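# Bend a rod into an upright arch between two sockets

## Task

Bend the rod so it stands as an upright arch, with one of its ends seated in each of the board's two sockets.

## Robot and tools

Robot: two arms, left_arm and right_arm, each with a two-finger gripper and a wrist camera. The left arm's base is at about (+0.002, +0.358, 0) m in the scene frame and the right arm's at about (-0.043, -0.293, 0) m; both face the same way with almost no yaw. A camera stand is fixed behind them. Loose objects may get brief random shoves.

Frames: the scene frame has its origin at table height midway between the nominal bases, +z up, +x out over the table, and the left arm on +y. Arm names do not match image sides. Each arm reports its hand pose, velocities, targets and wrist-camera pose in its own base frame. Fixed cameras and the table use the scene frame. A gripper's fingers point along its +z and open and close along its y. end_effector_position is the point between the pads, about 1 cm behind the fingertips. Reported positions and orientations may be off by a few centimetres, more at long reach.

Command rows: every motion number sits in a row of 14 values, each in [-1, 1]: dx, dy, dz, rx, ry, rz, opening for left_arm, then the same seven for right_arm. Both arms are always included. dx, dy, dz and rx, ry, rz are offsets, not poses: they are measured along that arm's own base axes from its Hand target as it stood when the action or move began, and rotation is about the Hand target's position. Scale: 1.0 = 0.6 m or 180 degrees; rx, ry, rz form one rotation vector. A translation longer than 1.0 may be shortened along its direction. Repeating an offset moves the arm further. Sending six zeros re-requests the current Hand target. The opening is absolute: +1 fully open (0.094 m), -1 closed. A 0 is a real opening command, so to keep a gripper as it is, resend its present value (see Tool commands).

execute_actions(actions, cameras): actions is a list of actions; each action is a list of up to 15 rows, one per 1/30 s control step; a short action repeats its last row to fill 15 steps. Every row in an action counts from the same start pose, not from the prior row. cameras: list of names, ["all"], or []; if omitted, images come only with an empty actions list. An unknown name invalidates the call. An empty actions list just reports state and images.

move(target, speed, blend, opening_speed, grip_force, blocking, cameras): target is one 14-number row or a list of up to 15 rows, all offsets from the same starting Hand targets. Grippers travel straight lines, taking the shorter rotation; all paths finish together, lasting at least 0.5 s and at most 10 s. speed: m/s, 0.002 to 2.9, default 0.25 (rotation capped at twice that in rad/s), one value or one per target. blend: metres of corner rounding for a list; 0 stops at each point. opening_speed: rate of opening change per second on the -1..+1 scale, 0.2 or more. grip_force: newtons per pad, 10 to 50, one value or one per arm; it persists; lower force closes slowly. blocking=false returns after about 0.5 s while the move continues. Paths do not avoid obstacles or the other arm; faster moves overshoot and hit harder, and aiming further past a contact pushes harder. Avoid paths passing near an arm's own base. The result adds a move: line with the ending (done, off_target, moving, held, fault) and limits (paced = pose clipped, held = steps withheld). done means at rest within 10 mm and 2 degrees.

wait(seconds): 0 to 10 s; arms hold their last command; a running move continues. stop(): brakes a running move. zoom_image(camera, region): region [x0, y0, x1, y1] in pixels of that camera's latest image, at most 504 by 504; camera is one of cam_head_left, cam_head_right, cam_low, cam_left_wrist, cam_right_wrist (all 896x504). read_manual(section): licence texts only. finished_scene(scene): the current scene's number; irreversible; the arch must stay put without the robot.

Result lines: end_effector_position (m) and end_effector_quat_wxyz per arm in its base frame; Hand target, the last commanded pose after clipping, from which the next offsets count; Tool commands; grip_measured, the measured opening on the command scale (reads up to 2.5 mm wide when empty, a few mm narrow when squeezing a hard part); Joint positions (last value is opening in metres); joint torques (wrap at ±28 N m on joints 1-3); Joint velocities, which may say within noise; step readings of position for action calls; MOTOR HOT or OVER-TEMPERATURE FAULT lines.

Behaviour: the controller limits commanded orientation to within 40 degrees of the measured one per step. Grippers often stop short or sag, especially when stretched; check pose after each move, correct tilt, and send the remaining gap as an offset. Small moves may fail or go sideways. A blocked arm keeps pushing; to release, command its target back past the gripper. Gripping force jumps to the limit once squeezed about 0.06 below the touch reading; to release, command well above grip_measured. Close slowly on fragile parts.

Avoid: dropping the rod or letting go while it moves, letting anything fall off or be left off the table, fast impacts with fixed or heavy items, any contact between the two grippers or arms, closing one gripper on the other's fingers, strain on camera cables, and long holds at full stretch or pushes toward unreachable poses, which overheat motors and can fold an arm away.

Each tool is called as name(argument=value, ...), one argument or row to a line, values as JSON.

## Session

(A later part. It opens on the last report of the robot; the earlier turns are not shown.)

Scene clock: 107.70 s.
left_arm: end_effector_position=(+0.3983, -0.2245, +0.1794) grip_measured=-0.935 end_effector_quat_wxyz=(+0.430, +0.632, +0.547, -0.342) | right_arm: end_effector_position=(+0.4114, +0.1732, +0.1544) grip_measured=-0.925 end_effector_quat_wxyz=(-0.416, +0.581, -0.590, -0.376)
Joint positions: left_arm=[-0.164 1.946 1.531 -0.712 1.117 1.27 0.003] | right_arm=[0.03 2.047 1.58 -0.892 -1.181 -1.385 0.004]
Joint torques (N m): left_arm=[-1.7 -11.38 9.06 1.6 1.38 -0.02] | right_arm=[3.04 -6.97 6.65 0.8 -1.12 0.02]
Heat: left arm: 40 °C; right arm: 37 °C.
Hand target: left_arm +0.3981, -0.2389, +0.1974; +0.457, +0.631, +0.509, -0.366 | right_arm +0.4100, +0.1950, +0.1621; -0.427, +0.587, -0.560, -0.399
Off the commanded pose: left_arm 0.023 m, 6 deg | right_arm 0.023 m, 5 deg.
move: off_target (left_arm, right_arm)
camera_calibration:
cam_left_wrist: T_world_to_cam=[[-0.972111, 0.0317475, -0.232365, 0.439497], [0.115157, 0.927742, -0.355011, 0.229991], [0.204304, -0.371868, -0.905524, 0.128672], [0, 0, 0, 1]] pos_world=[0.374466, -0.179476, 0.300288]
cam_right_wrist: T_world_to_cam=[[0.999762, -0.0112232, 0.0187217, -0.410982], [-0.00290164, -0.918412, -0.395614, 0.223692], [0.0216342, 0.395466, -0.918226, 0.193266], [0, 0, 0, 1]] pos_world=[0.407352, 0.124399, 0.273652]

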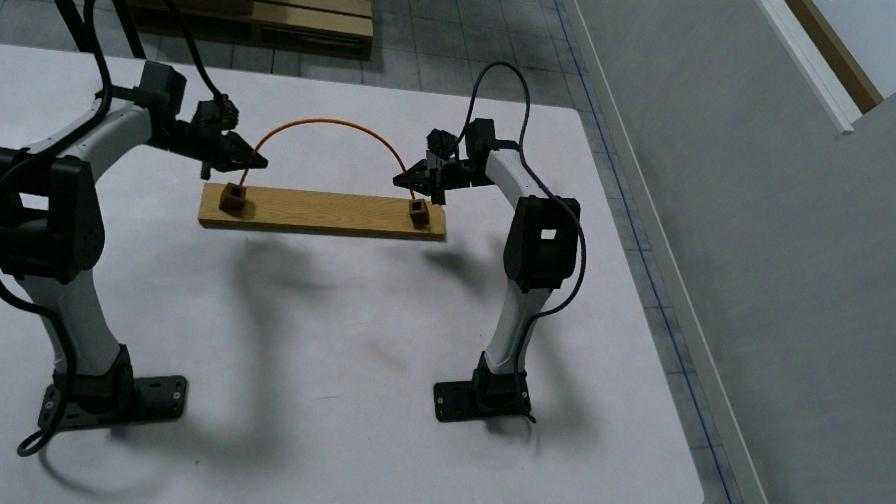

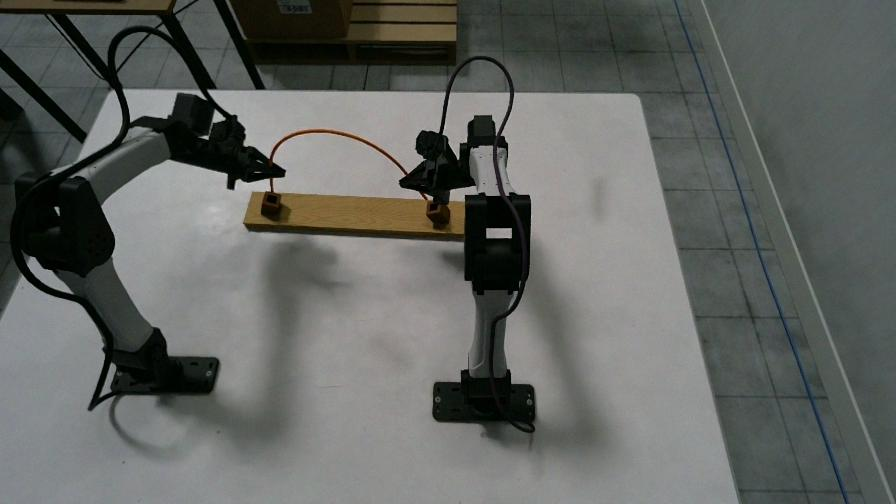

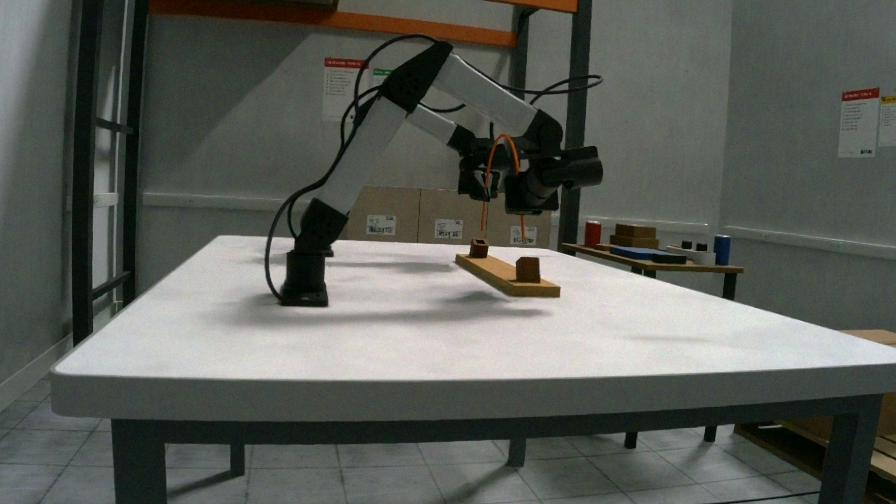

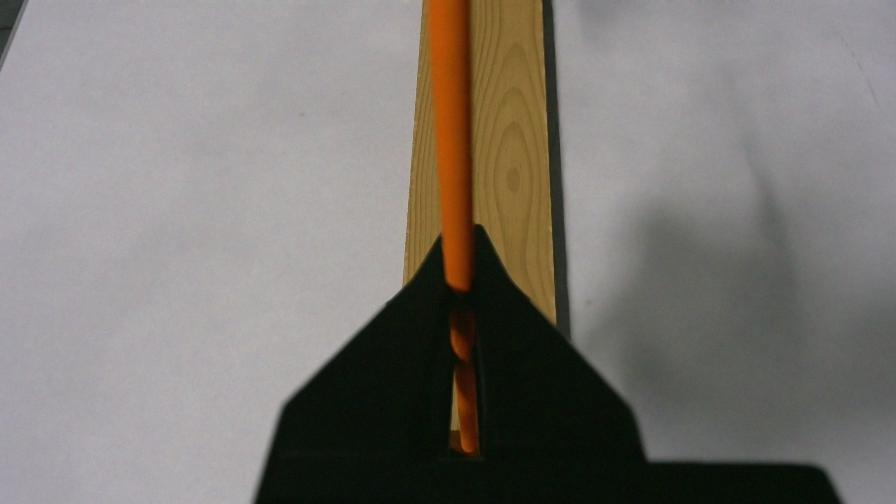

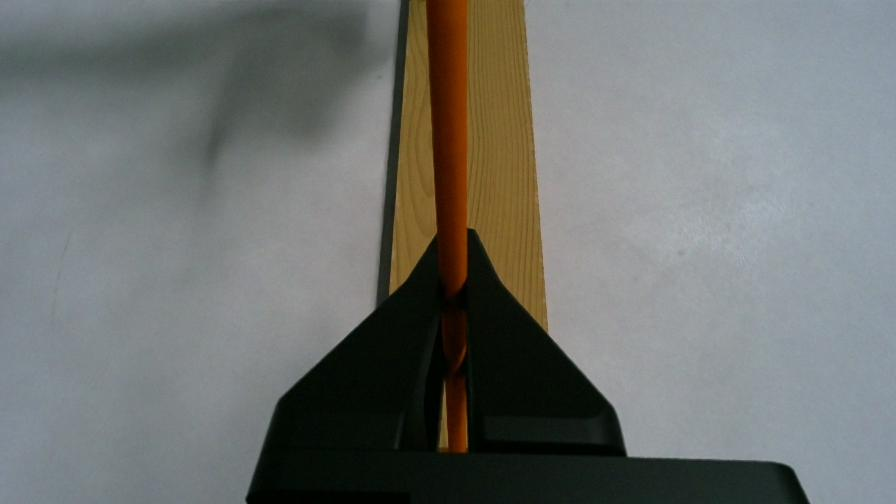

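move(
  target=[0.005,0.017,-0.037,0,0,0,-1,0.007,-0.0135,-0.037,0,0,0,-1],
  speed=0.04,
  cameras=["all"],
)

zoom_image(
  camera="cam_head_left",
  region=[210, 130, 290, 210],
)

zoom_image(
  camera="cam_head_right",
  region=[240, 140, 320, 220],
)

zoom_image(
  camera="cam_head_left",
  region=[380, 150, 460, 230],
)

zoom_image(
  camera="cam_head_right",
  region=[390, 150, 470, 230],
)

zoom_image(
  camera="cam_low",
  region=[450, 170, 570, 290],
)

Scene clock: 115.13 s.
left_arm: end_effector_position=(+0.4078, -0.2167, +0.1676) grip_measured=-0.935 end_effector_quat_wxyz=(+0.436, +0.631, +0.547, -0.336) | right_arm: end_effector_position=(+0.4148, +0.1735, +0.1367) grip_measured=-0.925 end_effector_quat_wxyz=(-0.413, +0.585, -0.586, -0.379)
Joint positions: left_arm=[-0.142 1.98 1.531 -0.69 1.121 1.297 0.003] | right_arm=[0.03 2.094 1.58 -0.878 -1.183 -1.42 0.004]
Joint torques (N m): left_arm=[-1.37 -11.56 6.17 1.53 1.47 0.24] | right_arm=[1.48 -6.91 5.68 0.72 -1.14 -0.06]
Heat: left arm: 41 °C; right arm: 38 °C.
Hand target: left_arm +0.4010, -0.2288, +0.1750; +0.456, +0.631, +0.509, -0.366 | right_arm +0.4142, +0.1869, +0.1398; -0.427, +0.587, -0.560, -0.399
Off the commanded pose: left_arm 0.016 m, 6 deg | right_arm 0.014 m, 4 deg.
move: off_target (left_arm, right_arm)
camera_calibration:
cam_left_wrist: T_world_to_cam=[[-0.969258, 0.0224557, -0.24502, 0.444643], [0.110988, 0.928659, -0.353942, 0.219195], [0.219592, -0.370255, -0.902602, 0.112497], [0, 0, 0, 1]] pos_world=[0.381942, -0.171889, 0.288069]
cam_right_wrist: T_world_to_cam=[[0.999821, 0.00229936, 0.0187557, -0.416361], [0.00953404, -0.918351, -0.395651, 0.211761], [0.0163146, 0.39576, -0.918209, 0.178999], [0, 0, 0, 1]] pos_world=[0.411348, 0.124587, 0.255952]

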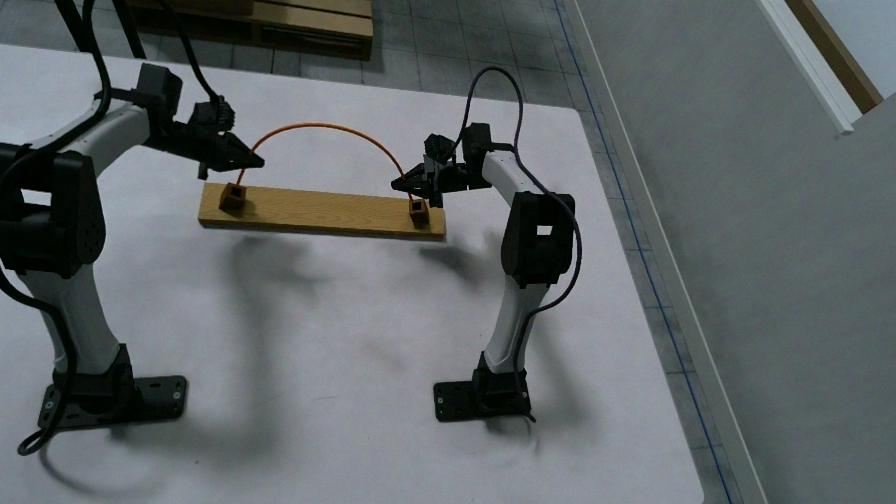

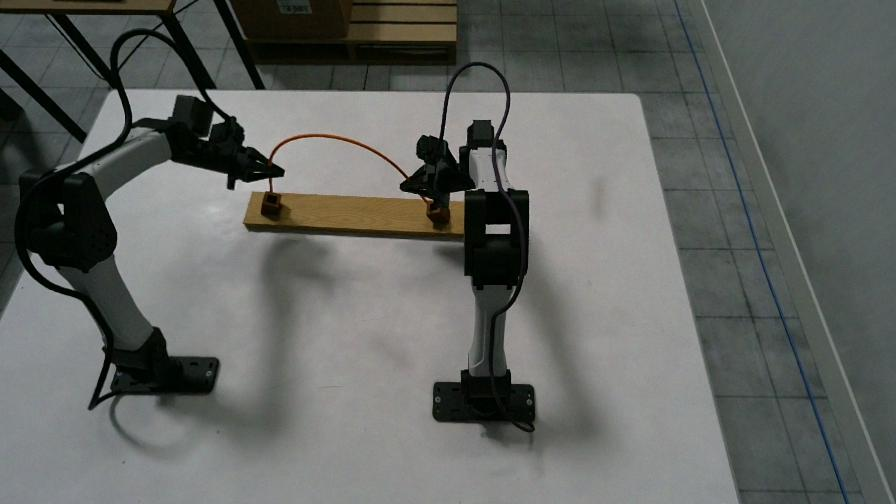

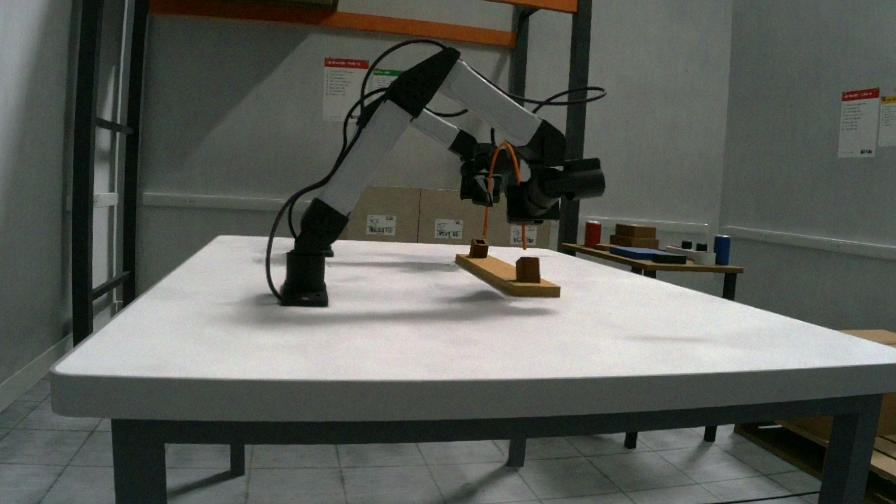

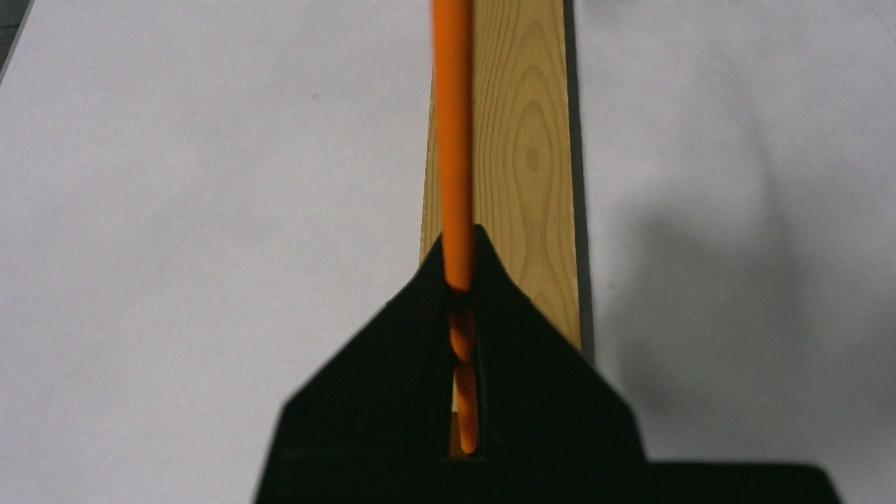

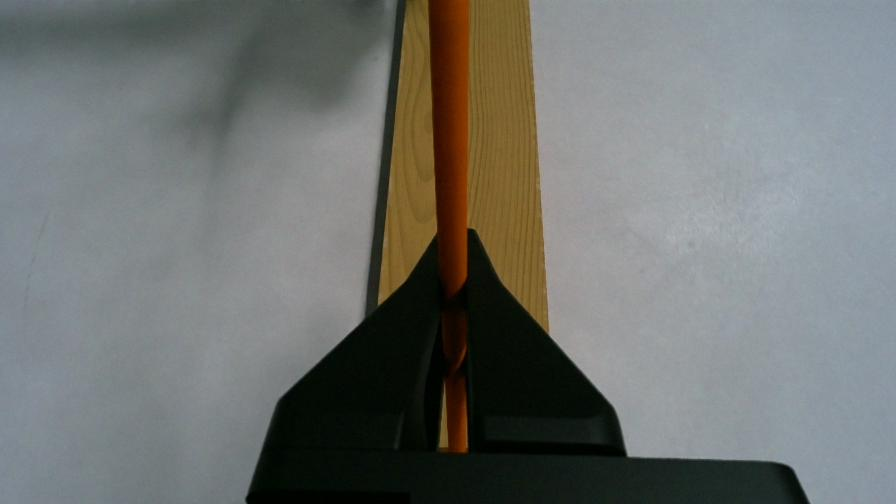

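Scaled by 6.300 from the camera's 896x504 image, which has a finer 1280x720 frame.

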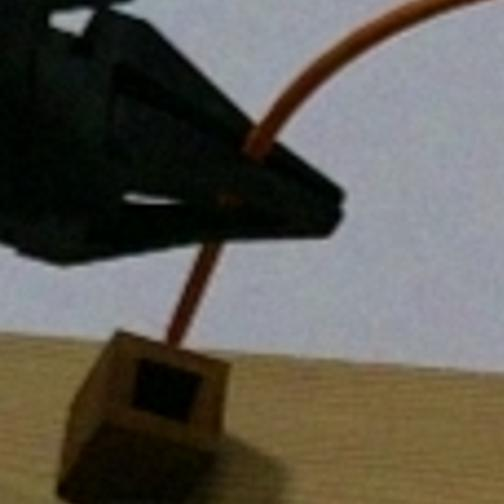

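Scaled by 6.300 from the camera's 896x504 image, which has a finer 1280x720 frame.

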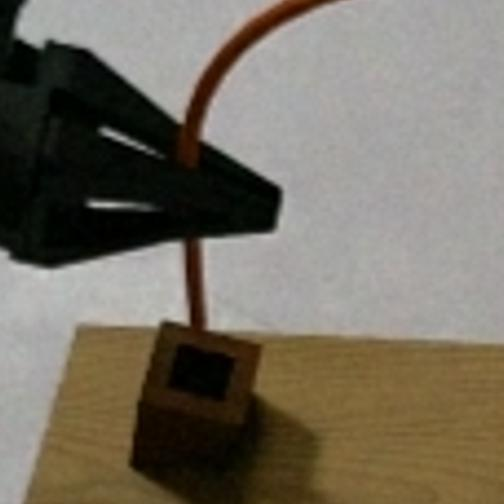

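Scaled by 6.300 from the camera's 896x504 image, which has a finer 1280x720 frame.

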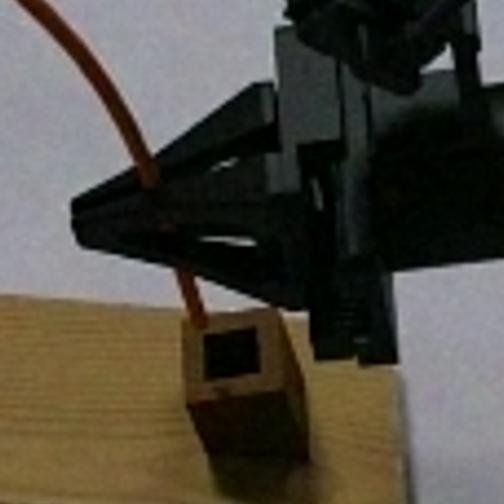

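Scaled by 6.300 from the camera's 896x504 image, which has a finer 1280x720 frame.

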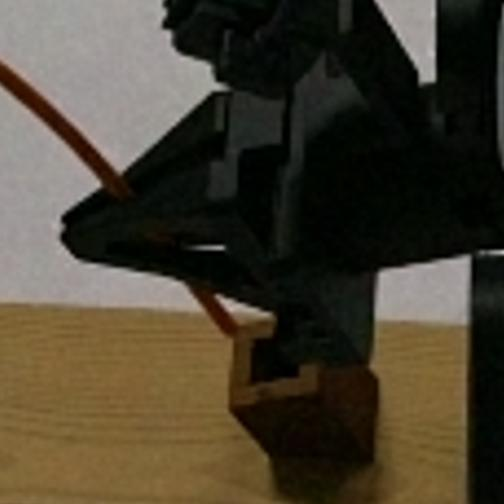

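Scaled by 4.200 from the camera's 896x504 image, which has a finer 1280x720 frame.

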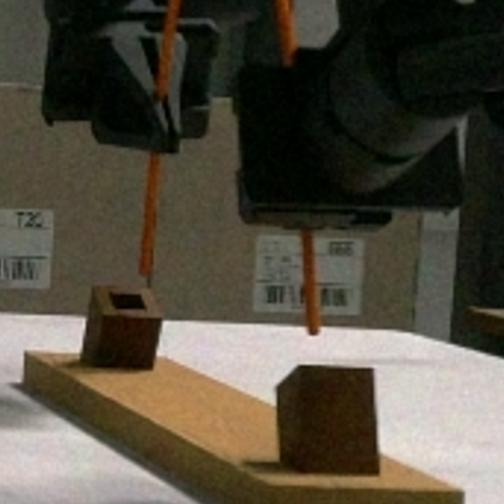

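move(
  target=[-0.013,0.006,-0.026,0,0,0,-1,0.003,-0.022,-0.023,0,0,0,-1],
  speed=0.04,
  cameras=["all"],
)

zoom_image(
  camera="cam_head_left",
  region=[210, 130, 290, 210],
)

zoom_image(
  camera="cam_head_right",
  region=[240, 140, 320, 220],
)

zoom_image(
  camera="cam_head_left",
  region=[380, 150, 460, 230],
)

zoom_image(
  camera="cam_head_right",
  region=[390, 150, 470, 230],
)

zoom_image(
  camera="cam_low",
  region=[450, 170, 570, 290],
)

Scene clock: 120.80 s.
left_arm: end_effector_position=(+0.3989, -0.2151, +0.1478) grip_measured=-0.936 end_effector_quat_wxyz=(+0.431, +0.631, +0.547, -0.343) | right_arm: end_effector_position=(+0.4176, +0.1619, +0.1204) grip_measured=-0.925 end_effector_quat_wxyz=(-0.417, +0.592, -0.581, -0.372)
Joint positions: left_arm=[-0.14 1.98 1.453 -0.641 1.129 1.316 0.003] | right_arm=[0.002 2.134 1.58 -0.895 -1.184 -1.505 0.004]
Joint torques (N m): left_arm=[-1.03 -12.44 6.15 1.47 1.42 0.26] | right_arm=[1.17 -7.04 6.39 0.29 -1.16 -0.11]
Heat: left arm: 41 °C; right arm: 38 °C.
Hand target: left_arm +0.3932, -0.2253, +0.1594; +0.457, +0.631, +0.509, -0.366 | right_arm +0.4159, +0.1738, +0.1261; -0.427, +0.587, -0.560, -0.399
Off the commanded pose: left_arm 0.016 m, 6 deg | right_arm 0.013 m, 4 deg.
move: off_target (left_arm, right_arm)
camera_calibration:
cam_left_wrist: T_world_to_cam=[[-0.972232, 0.0300132, -0.232087, 0.431987], [0.113964, 0.92692, -0.357536, 0.210662], [0.204395, -0.374057, -0.904601, 0.102822], [0, 0, 0, 1]] pos_world=[0.374968, -0.169771, 0.268591]
cam_right_wrist: T_world_to_cam=[[0.999164, 0.00649708, 0.0403711, -0.421869], [0.0218135, -0.91977, -0.39185, 0.189368], [0.0345863, 0.392403, -0.919143, 0.16167], [0, 0, 0, 1]] pos_world=[0.411793, 0.113476, 0.239833]

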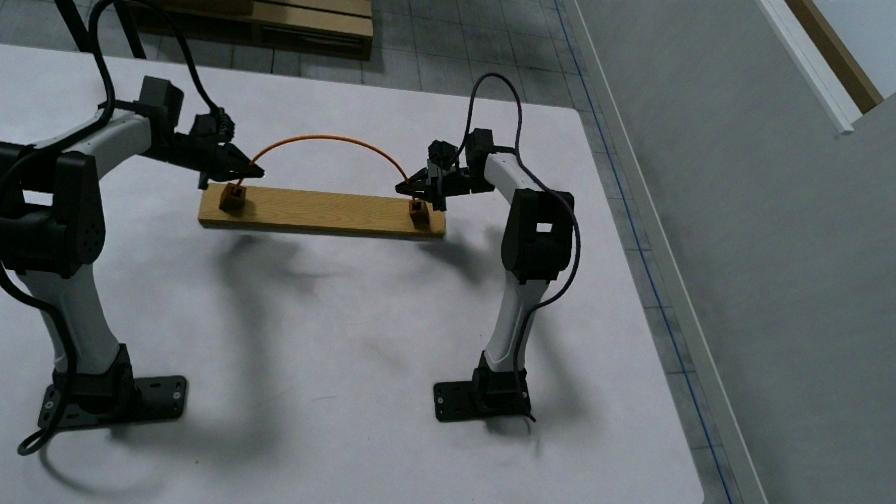

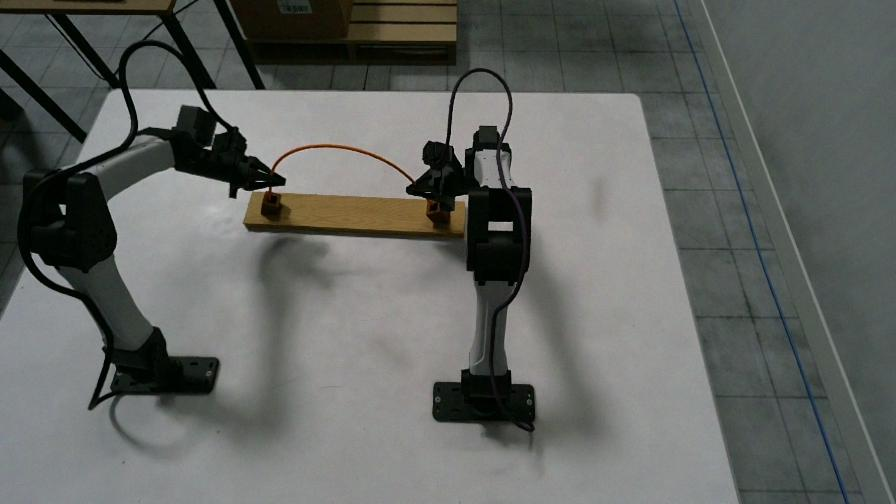

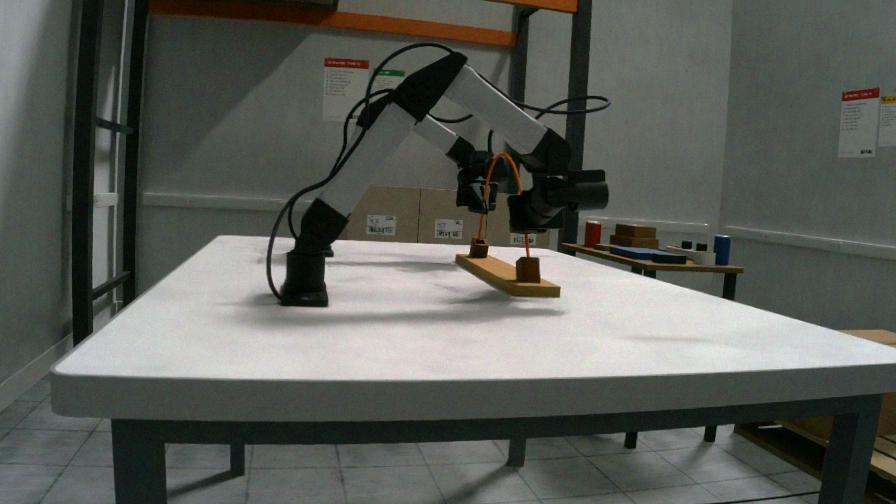

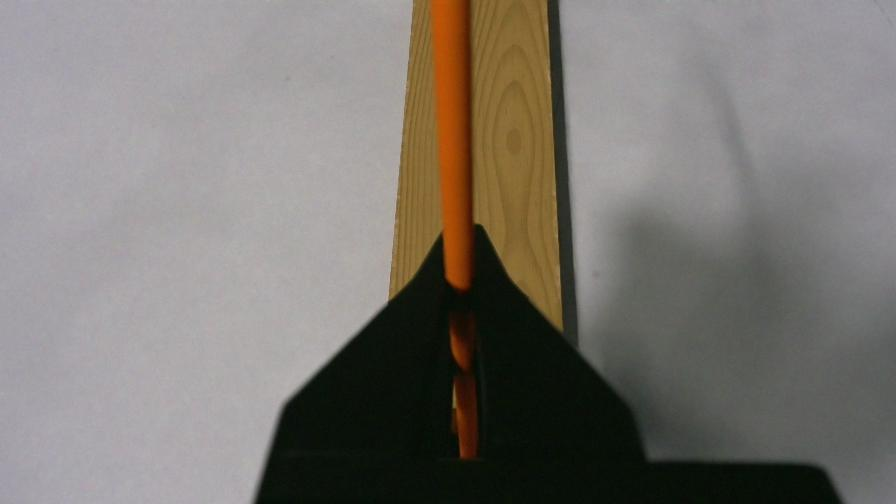

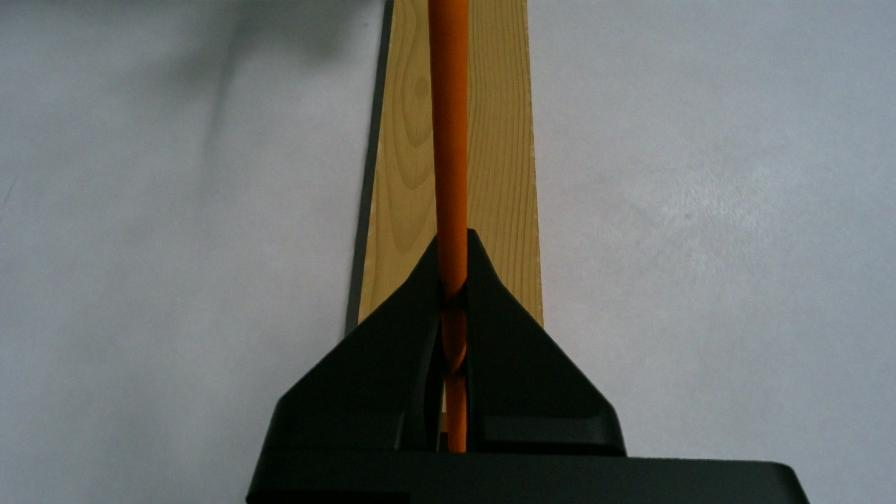

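Scaled by 6.300 from the camera's 896x504 image, which has a finer 1280x720 frame.

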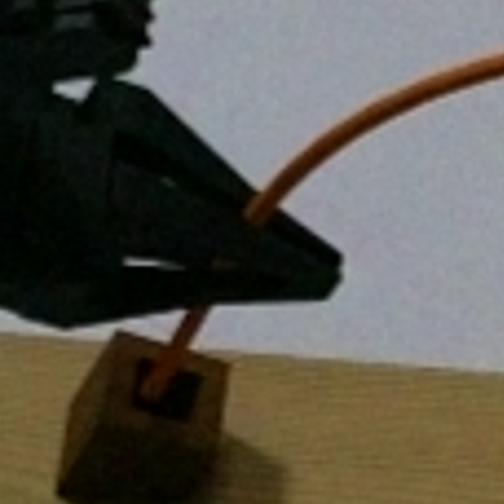

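Scaled by 6.300 from the camera's 896x504 image, which has a finer 1280x720 frame.

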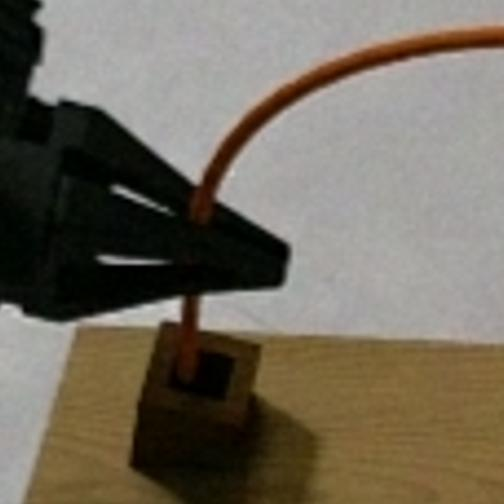

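Scaled by 6.300 from the camera's 896x504 image, which has a finer 1280x720 frame.

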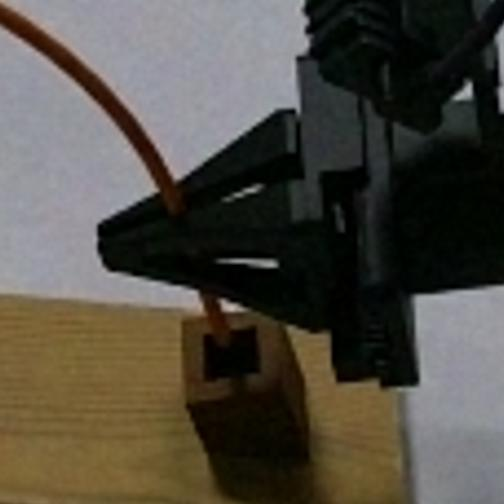

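Scaled by 6.300 from the camera's 896x504 image, which has a finer 1280x720 frame.

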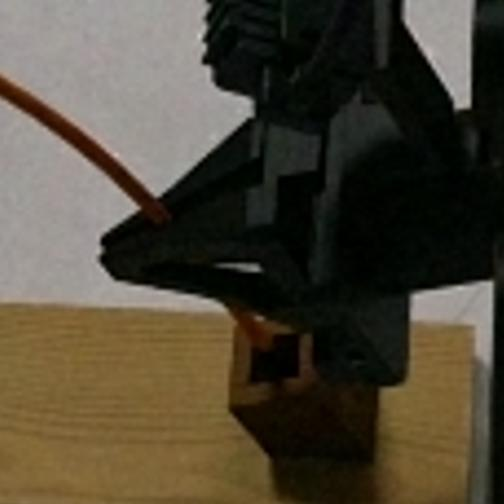

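Scaled by 4.200 from the camera's 896x504 image, which has a finer 1280x720 frame.

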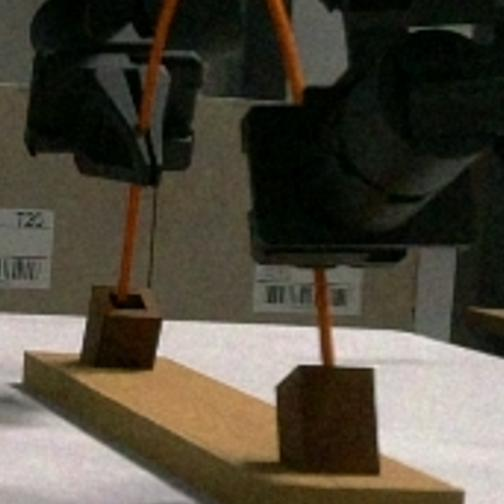

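move(
  target=[0.0,0.003,-0.026,0,0,0,-1,-0.003,-0.015,-0.03,0,0,0,-1],
  speed=0.04,
  cameras=["all"],
)

zoom_image(
  camera="cam_head_left",
  region=[210, 130, 290, 210],
)

zoom_image(
  camera="cam_head_right",
  region=[240, 140, 320, 220],
)

zoom_image(
  camera="cam_head_left",
  region=[380, 150, 460, 230],
)

zoom_image(
  camera="cam_low",
  region=[450, 170, 570, 290],
)

Scene clock: 125.27 s.
left_arm: end_effector_position=(+0.3973, -0.2154, +0.1374) grip_measured=-0.938 end_effector_quat_wxyz=(+0.435, +0.632, +0.541, -0.344) | right_arm: end_effector_position=(+0.4189, +0.1539, +0.1062) grip_measured=-0.925 end_effector_quat_wxyz=(-0.420, +0.597, -0.576, -0.368)
Joint positions: left_arm=[-0.14 1.989 1.416 -0.593 1.139 1.324 0.003] | right_arm=[-0.017 2.169 1.58 -0.908 -1.184 -1.575 0.004]
Joint torques (N m): left_arm=[-0.68 -11.38 6.08 1.47 1.34 0.26] | right_arm=[0.96 -7.17 4.98 0.21 -1.17 -0.06]
Heat: left arm: 41 °C; right arm: 38 °C.
Hand target: left_arm +0.3932, -0.2234, +0.1438; +0.456, +0.631, +0.509, -0.366 | right_arm +0.4142, +0.1647, +0.1082; -0.427, +0.587, -0.560, -0.399
Off the commanded pose: left_arm 0.011 m, 5 deg | right_arm 0.012 m, 4 deg.
move: off_target (left_arm, right_arm)
camera_calibration:
cam_left_wrist: T_world_to_cam=[[-0.970044, 0.0343207, -0.240494, 0.429324], [0.123119, 0.922868, -0.364907, 0.204011], [0.20942, -0.383585, -0.899448, 0.0888188], [0, 0, 0, 1]] pos_world=[0.372745, -0.168941, 0.257583]
cam_right_wrist: T_world_to_cam=[[0.998306, 0.0136549, 0.05656, -0.425029], [0.0346272, -0.920618, -0.388925, 0.170829], [0.0467594, 0.390225, -0.919532, 0.146857], [0, 0, 0, 1]] pos_world=[0.411527, 0.105764, 0.225519]

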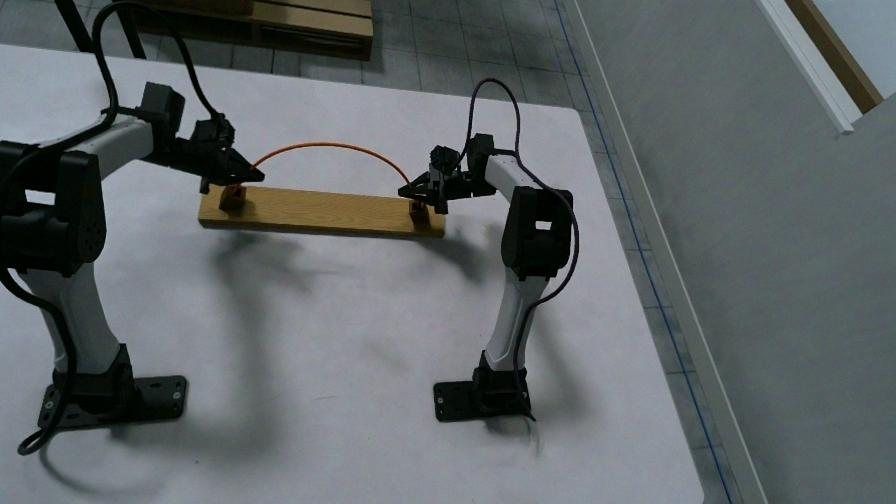

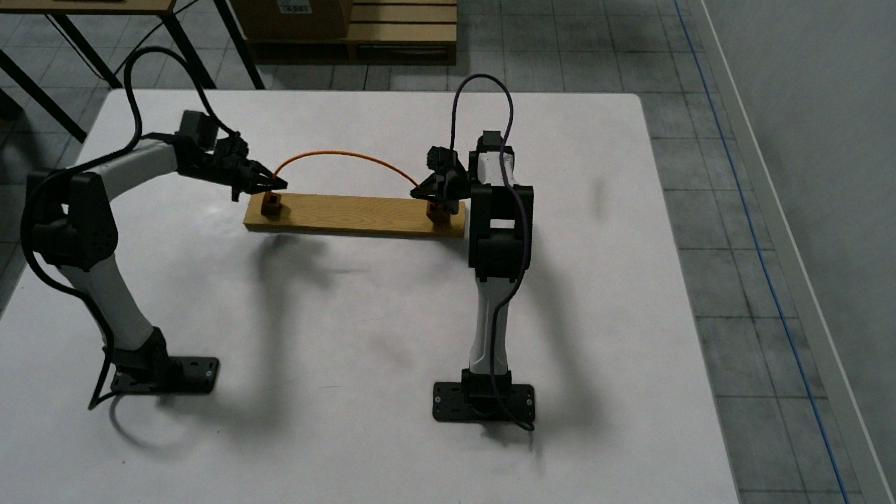

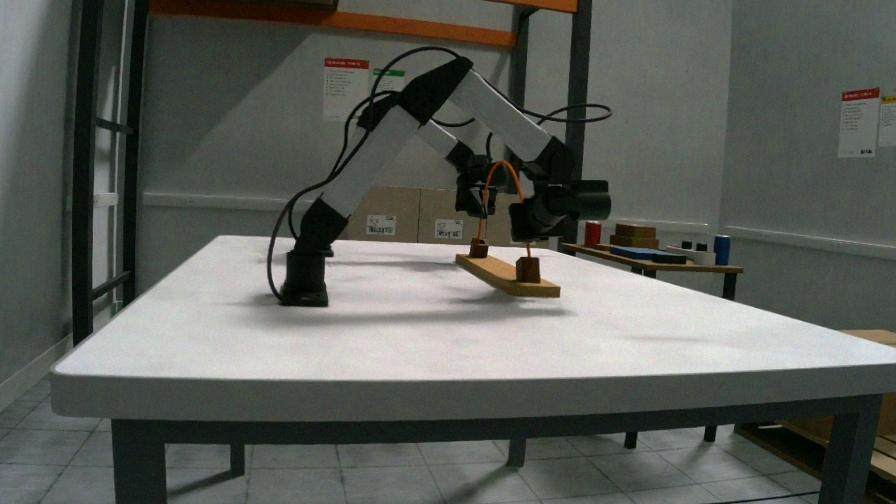

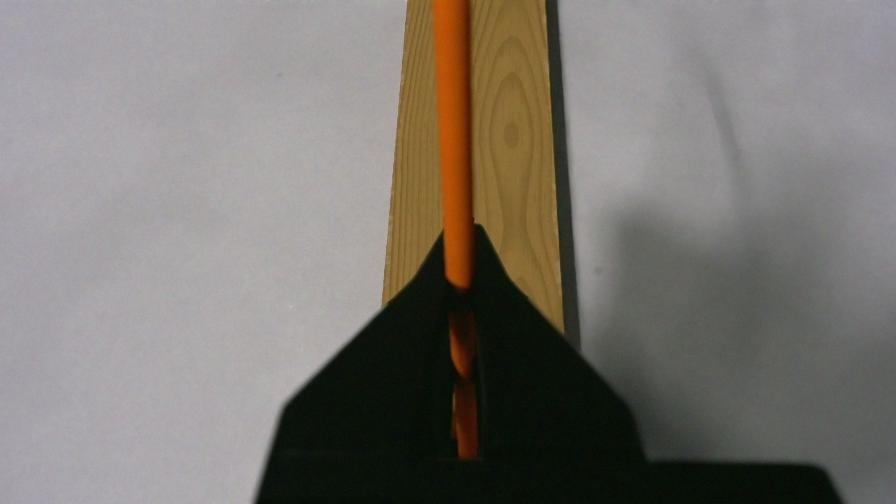

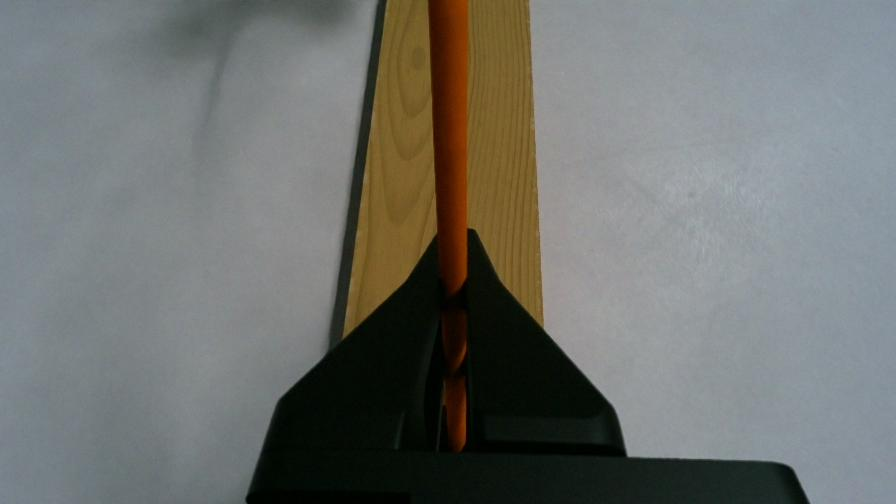

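Scaled by 6.300 from the camera's 896x504 image, which has a finer 1280x720 frame.

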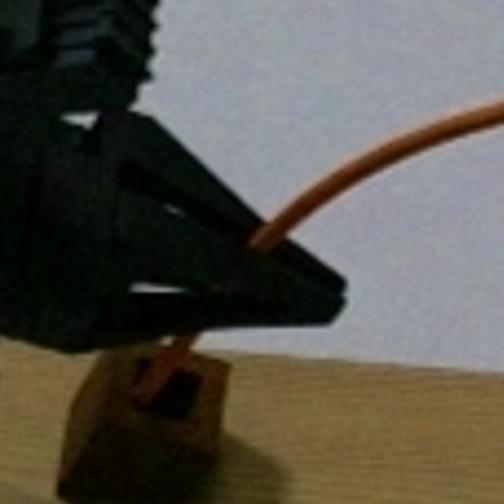

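Scaled by 6.300 from the camera's 896x504 image, which has a finer 1280x720 frame.

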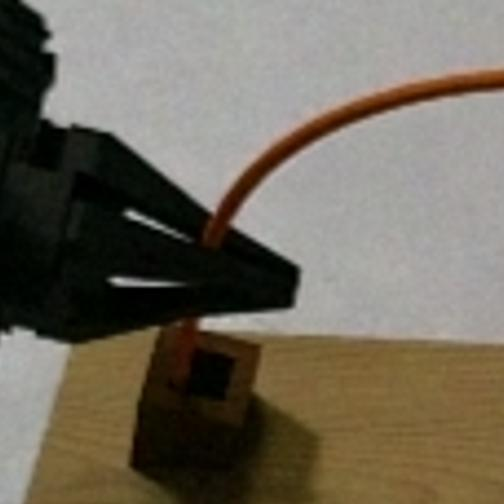

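Scaled by 6.300 from the camera's 896x504 image, which has a finer 1280x720 frame.

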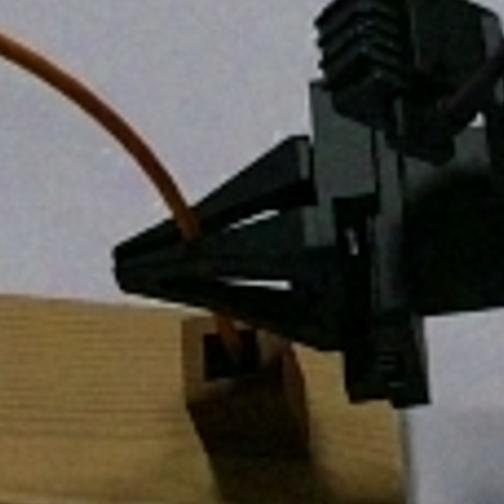

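Scaled by 4.200 from the camera's 896x504 image, which has a finer 1280x720 frame.

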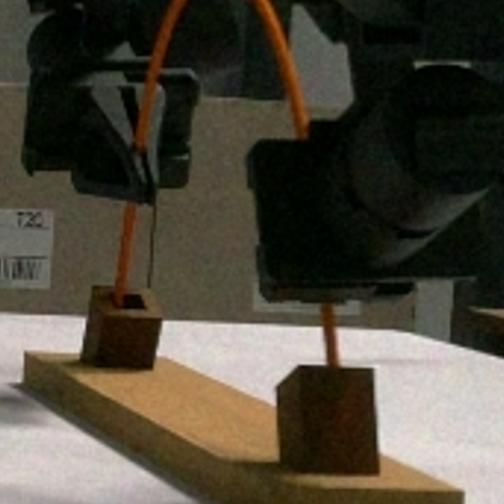

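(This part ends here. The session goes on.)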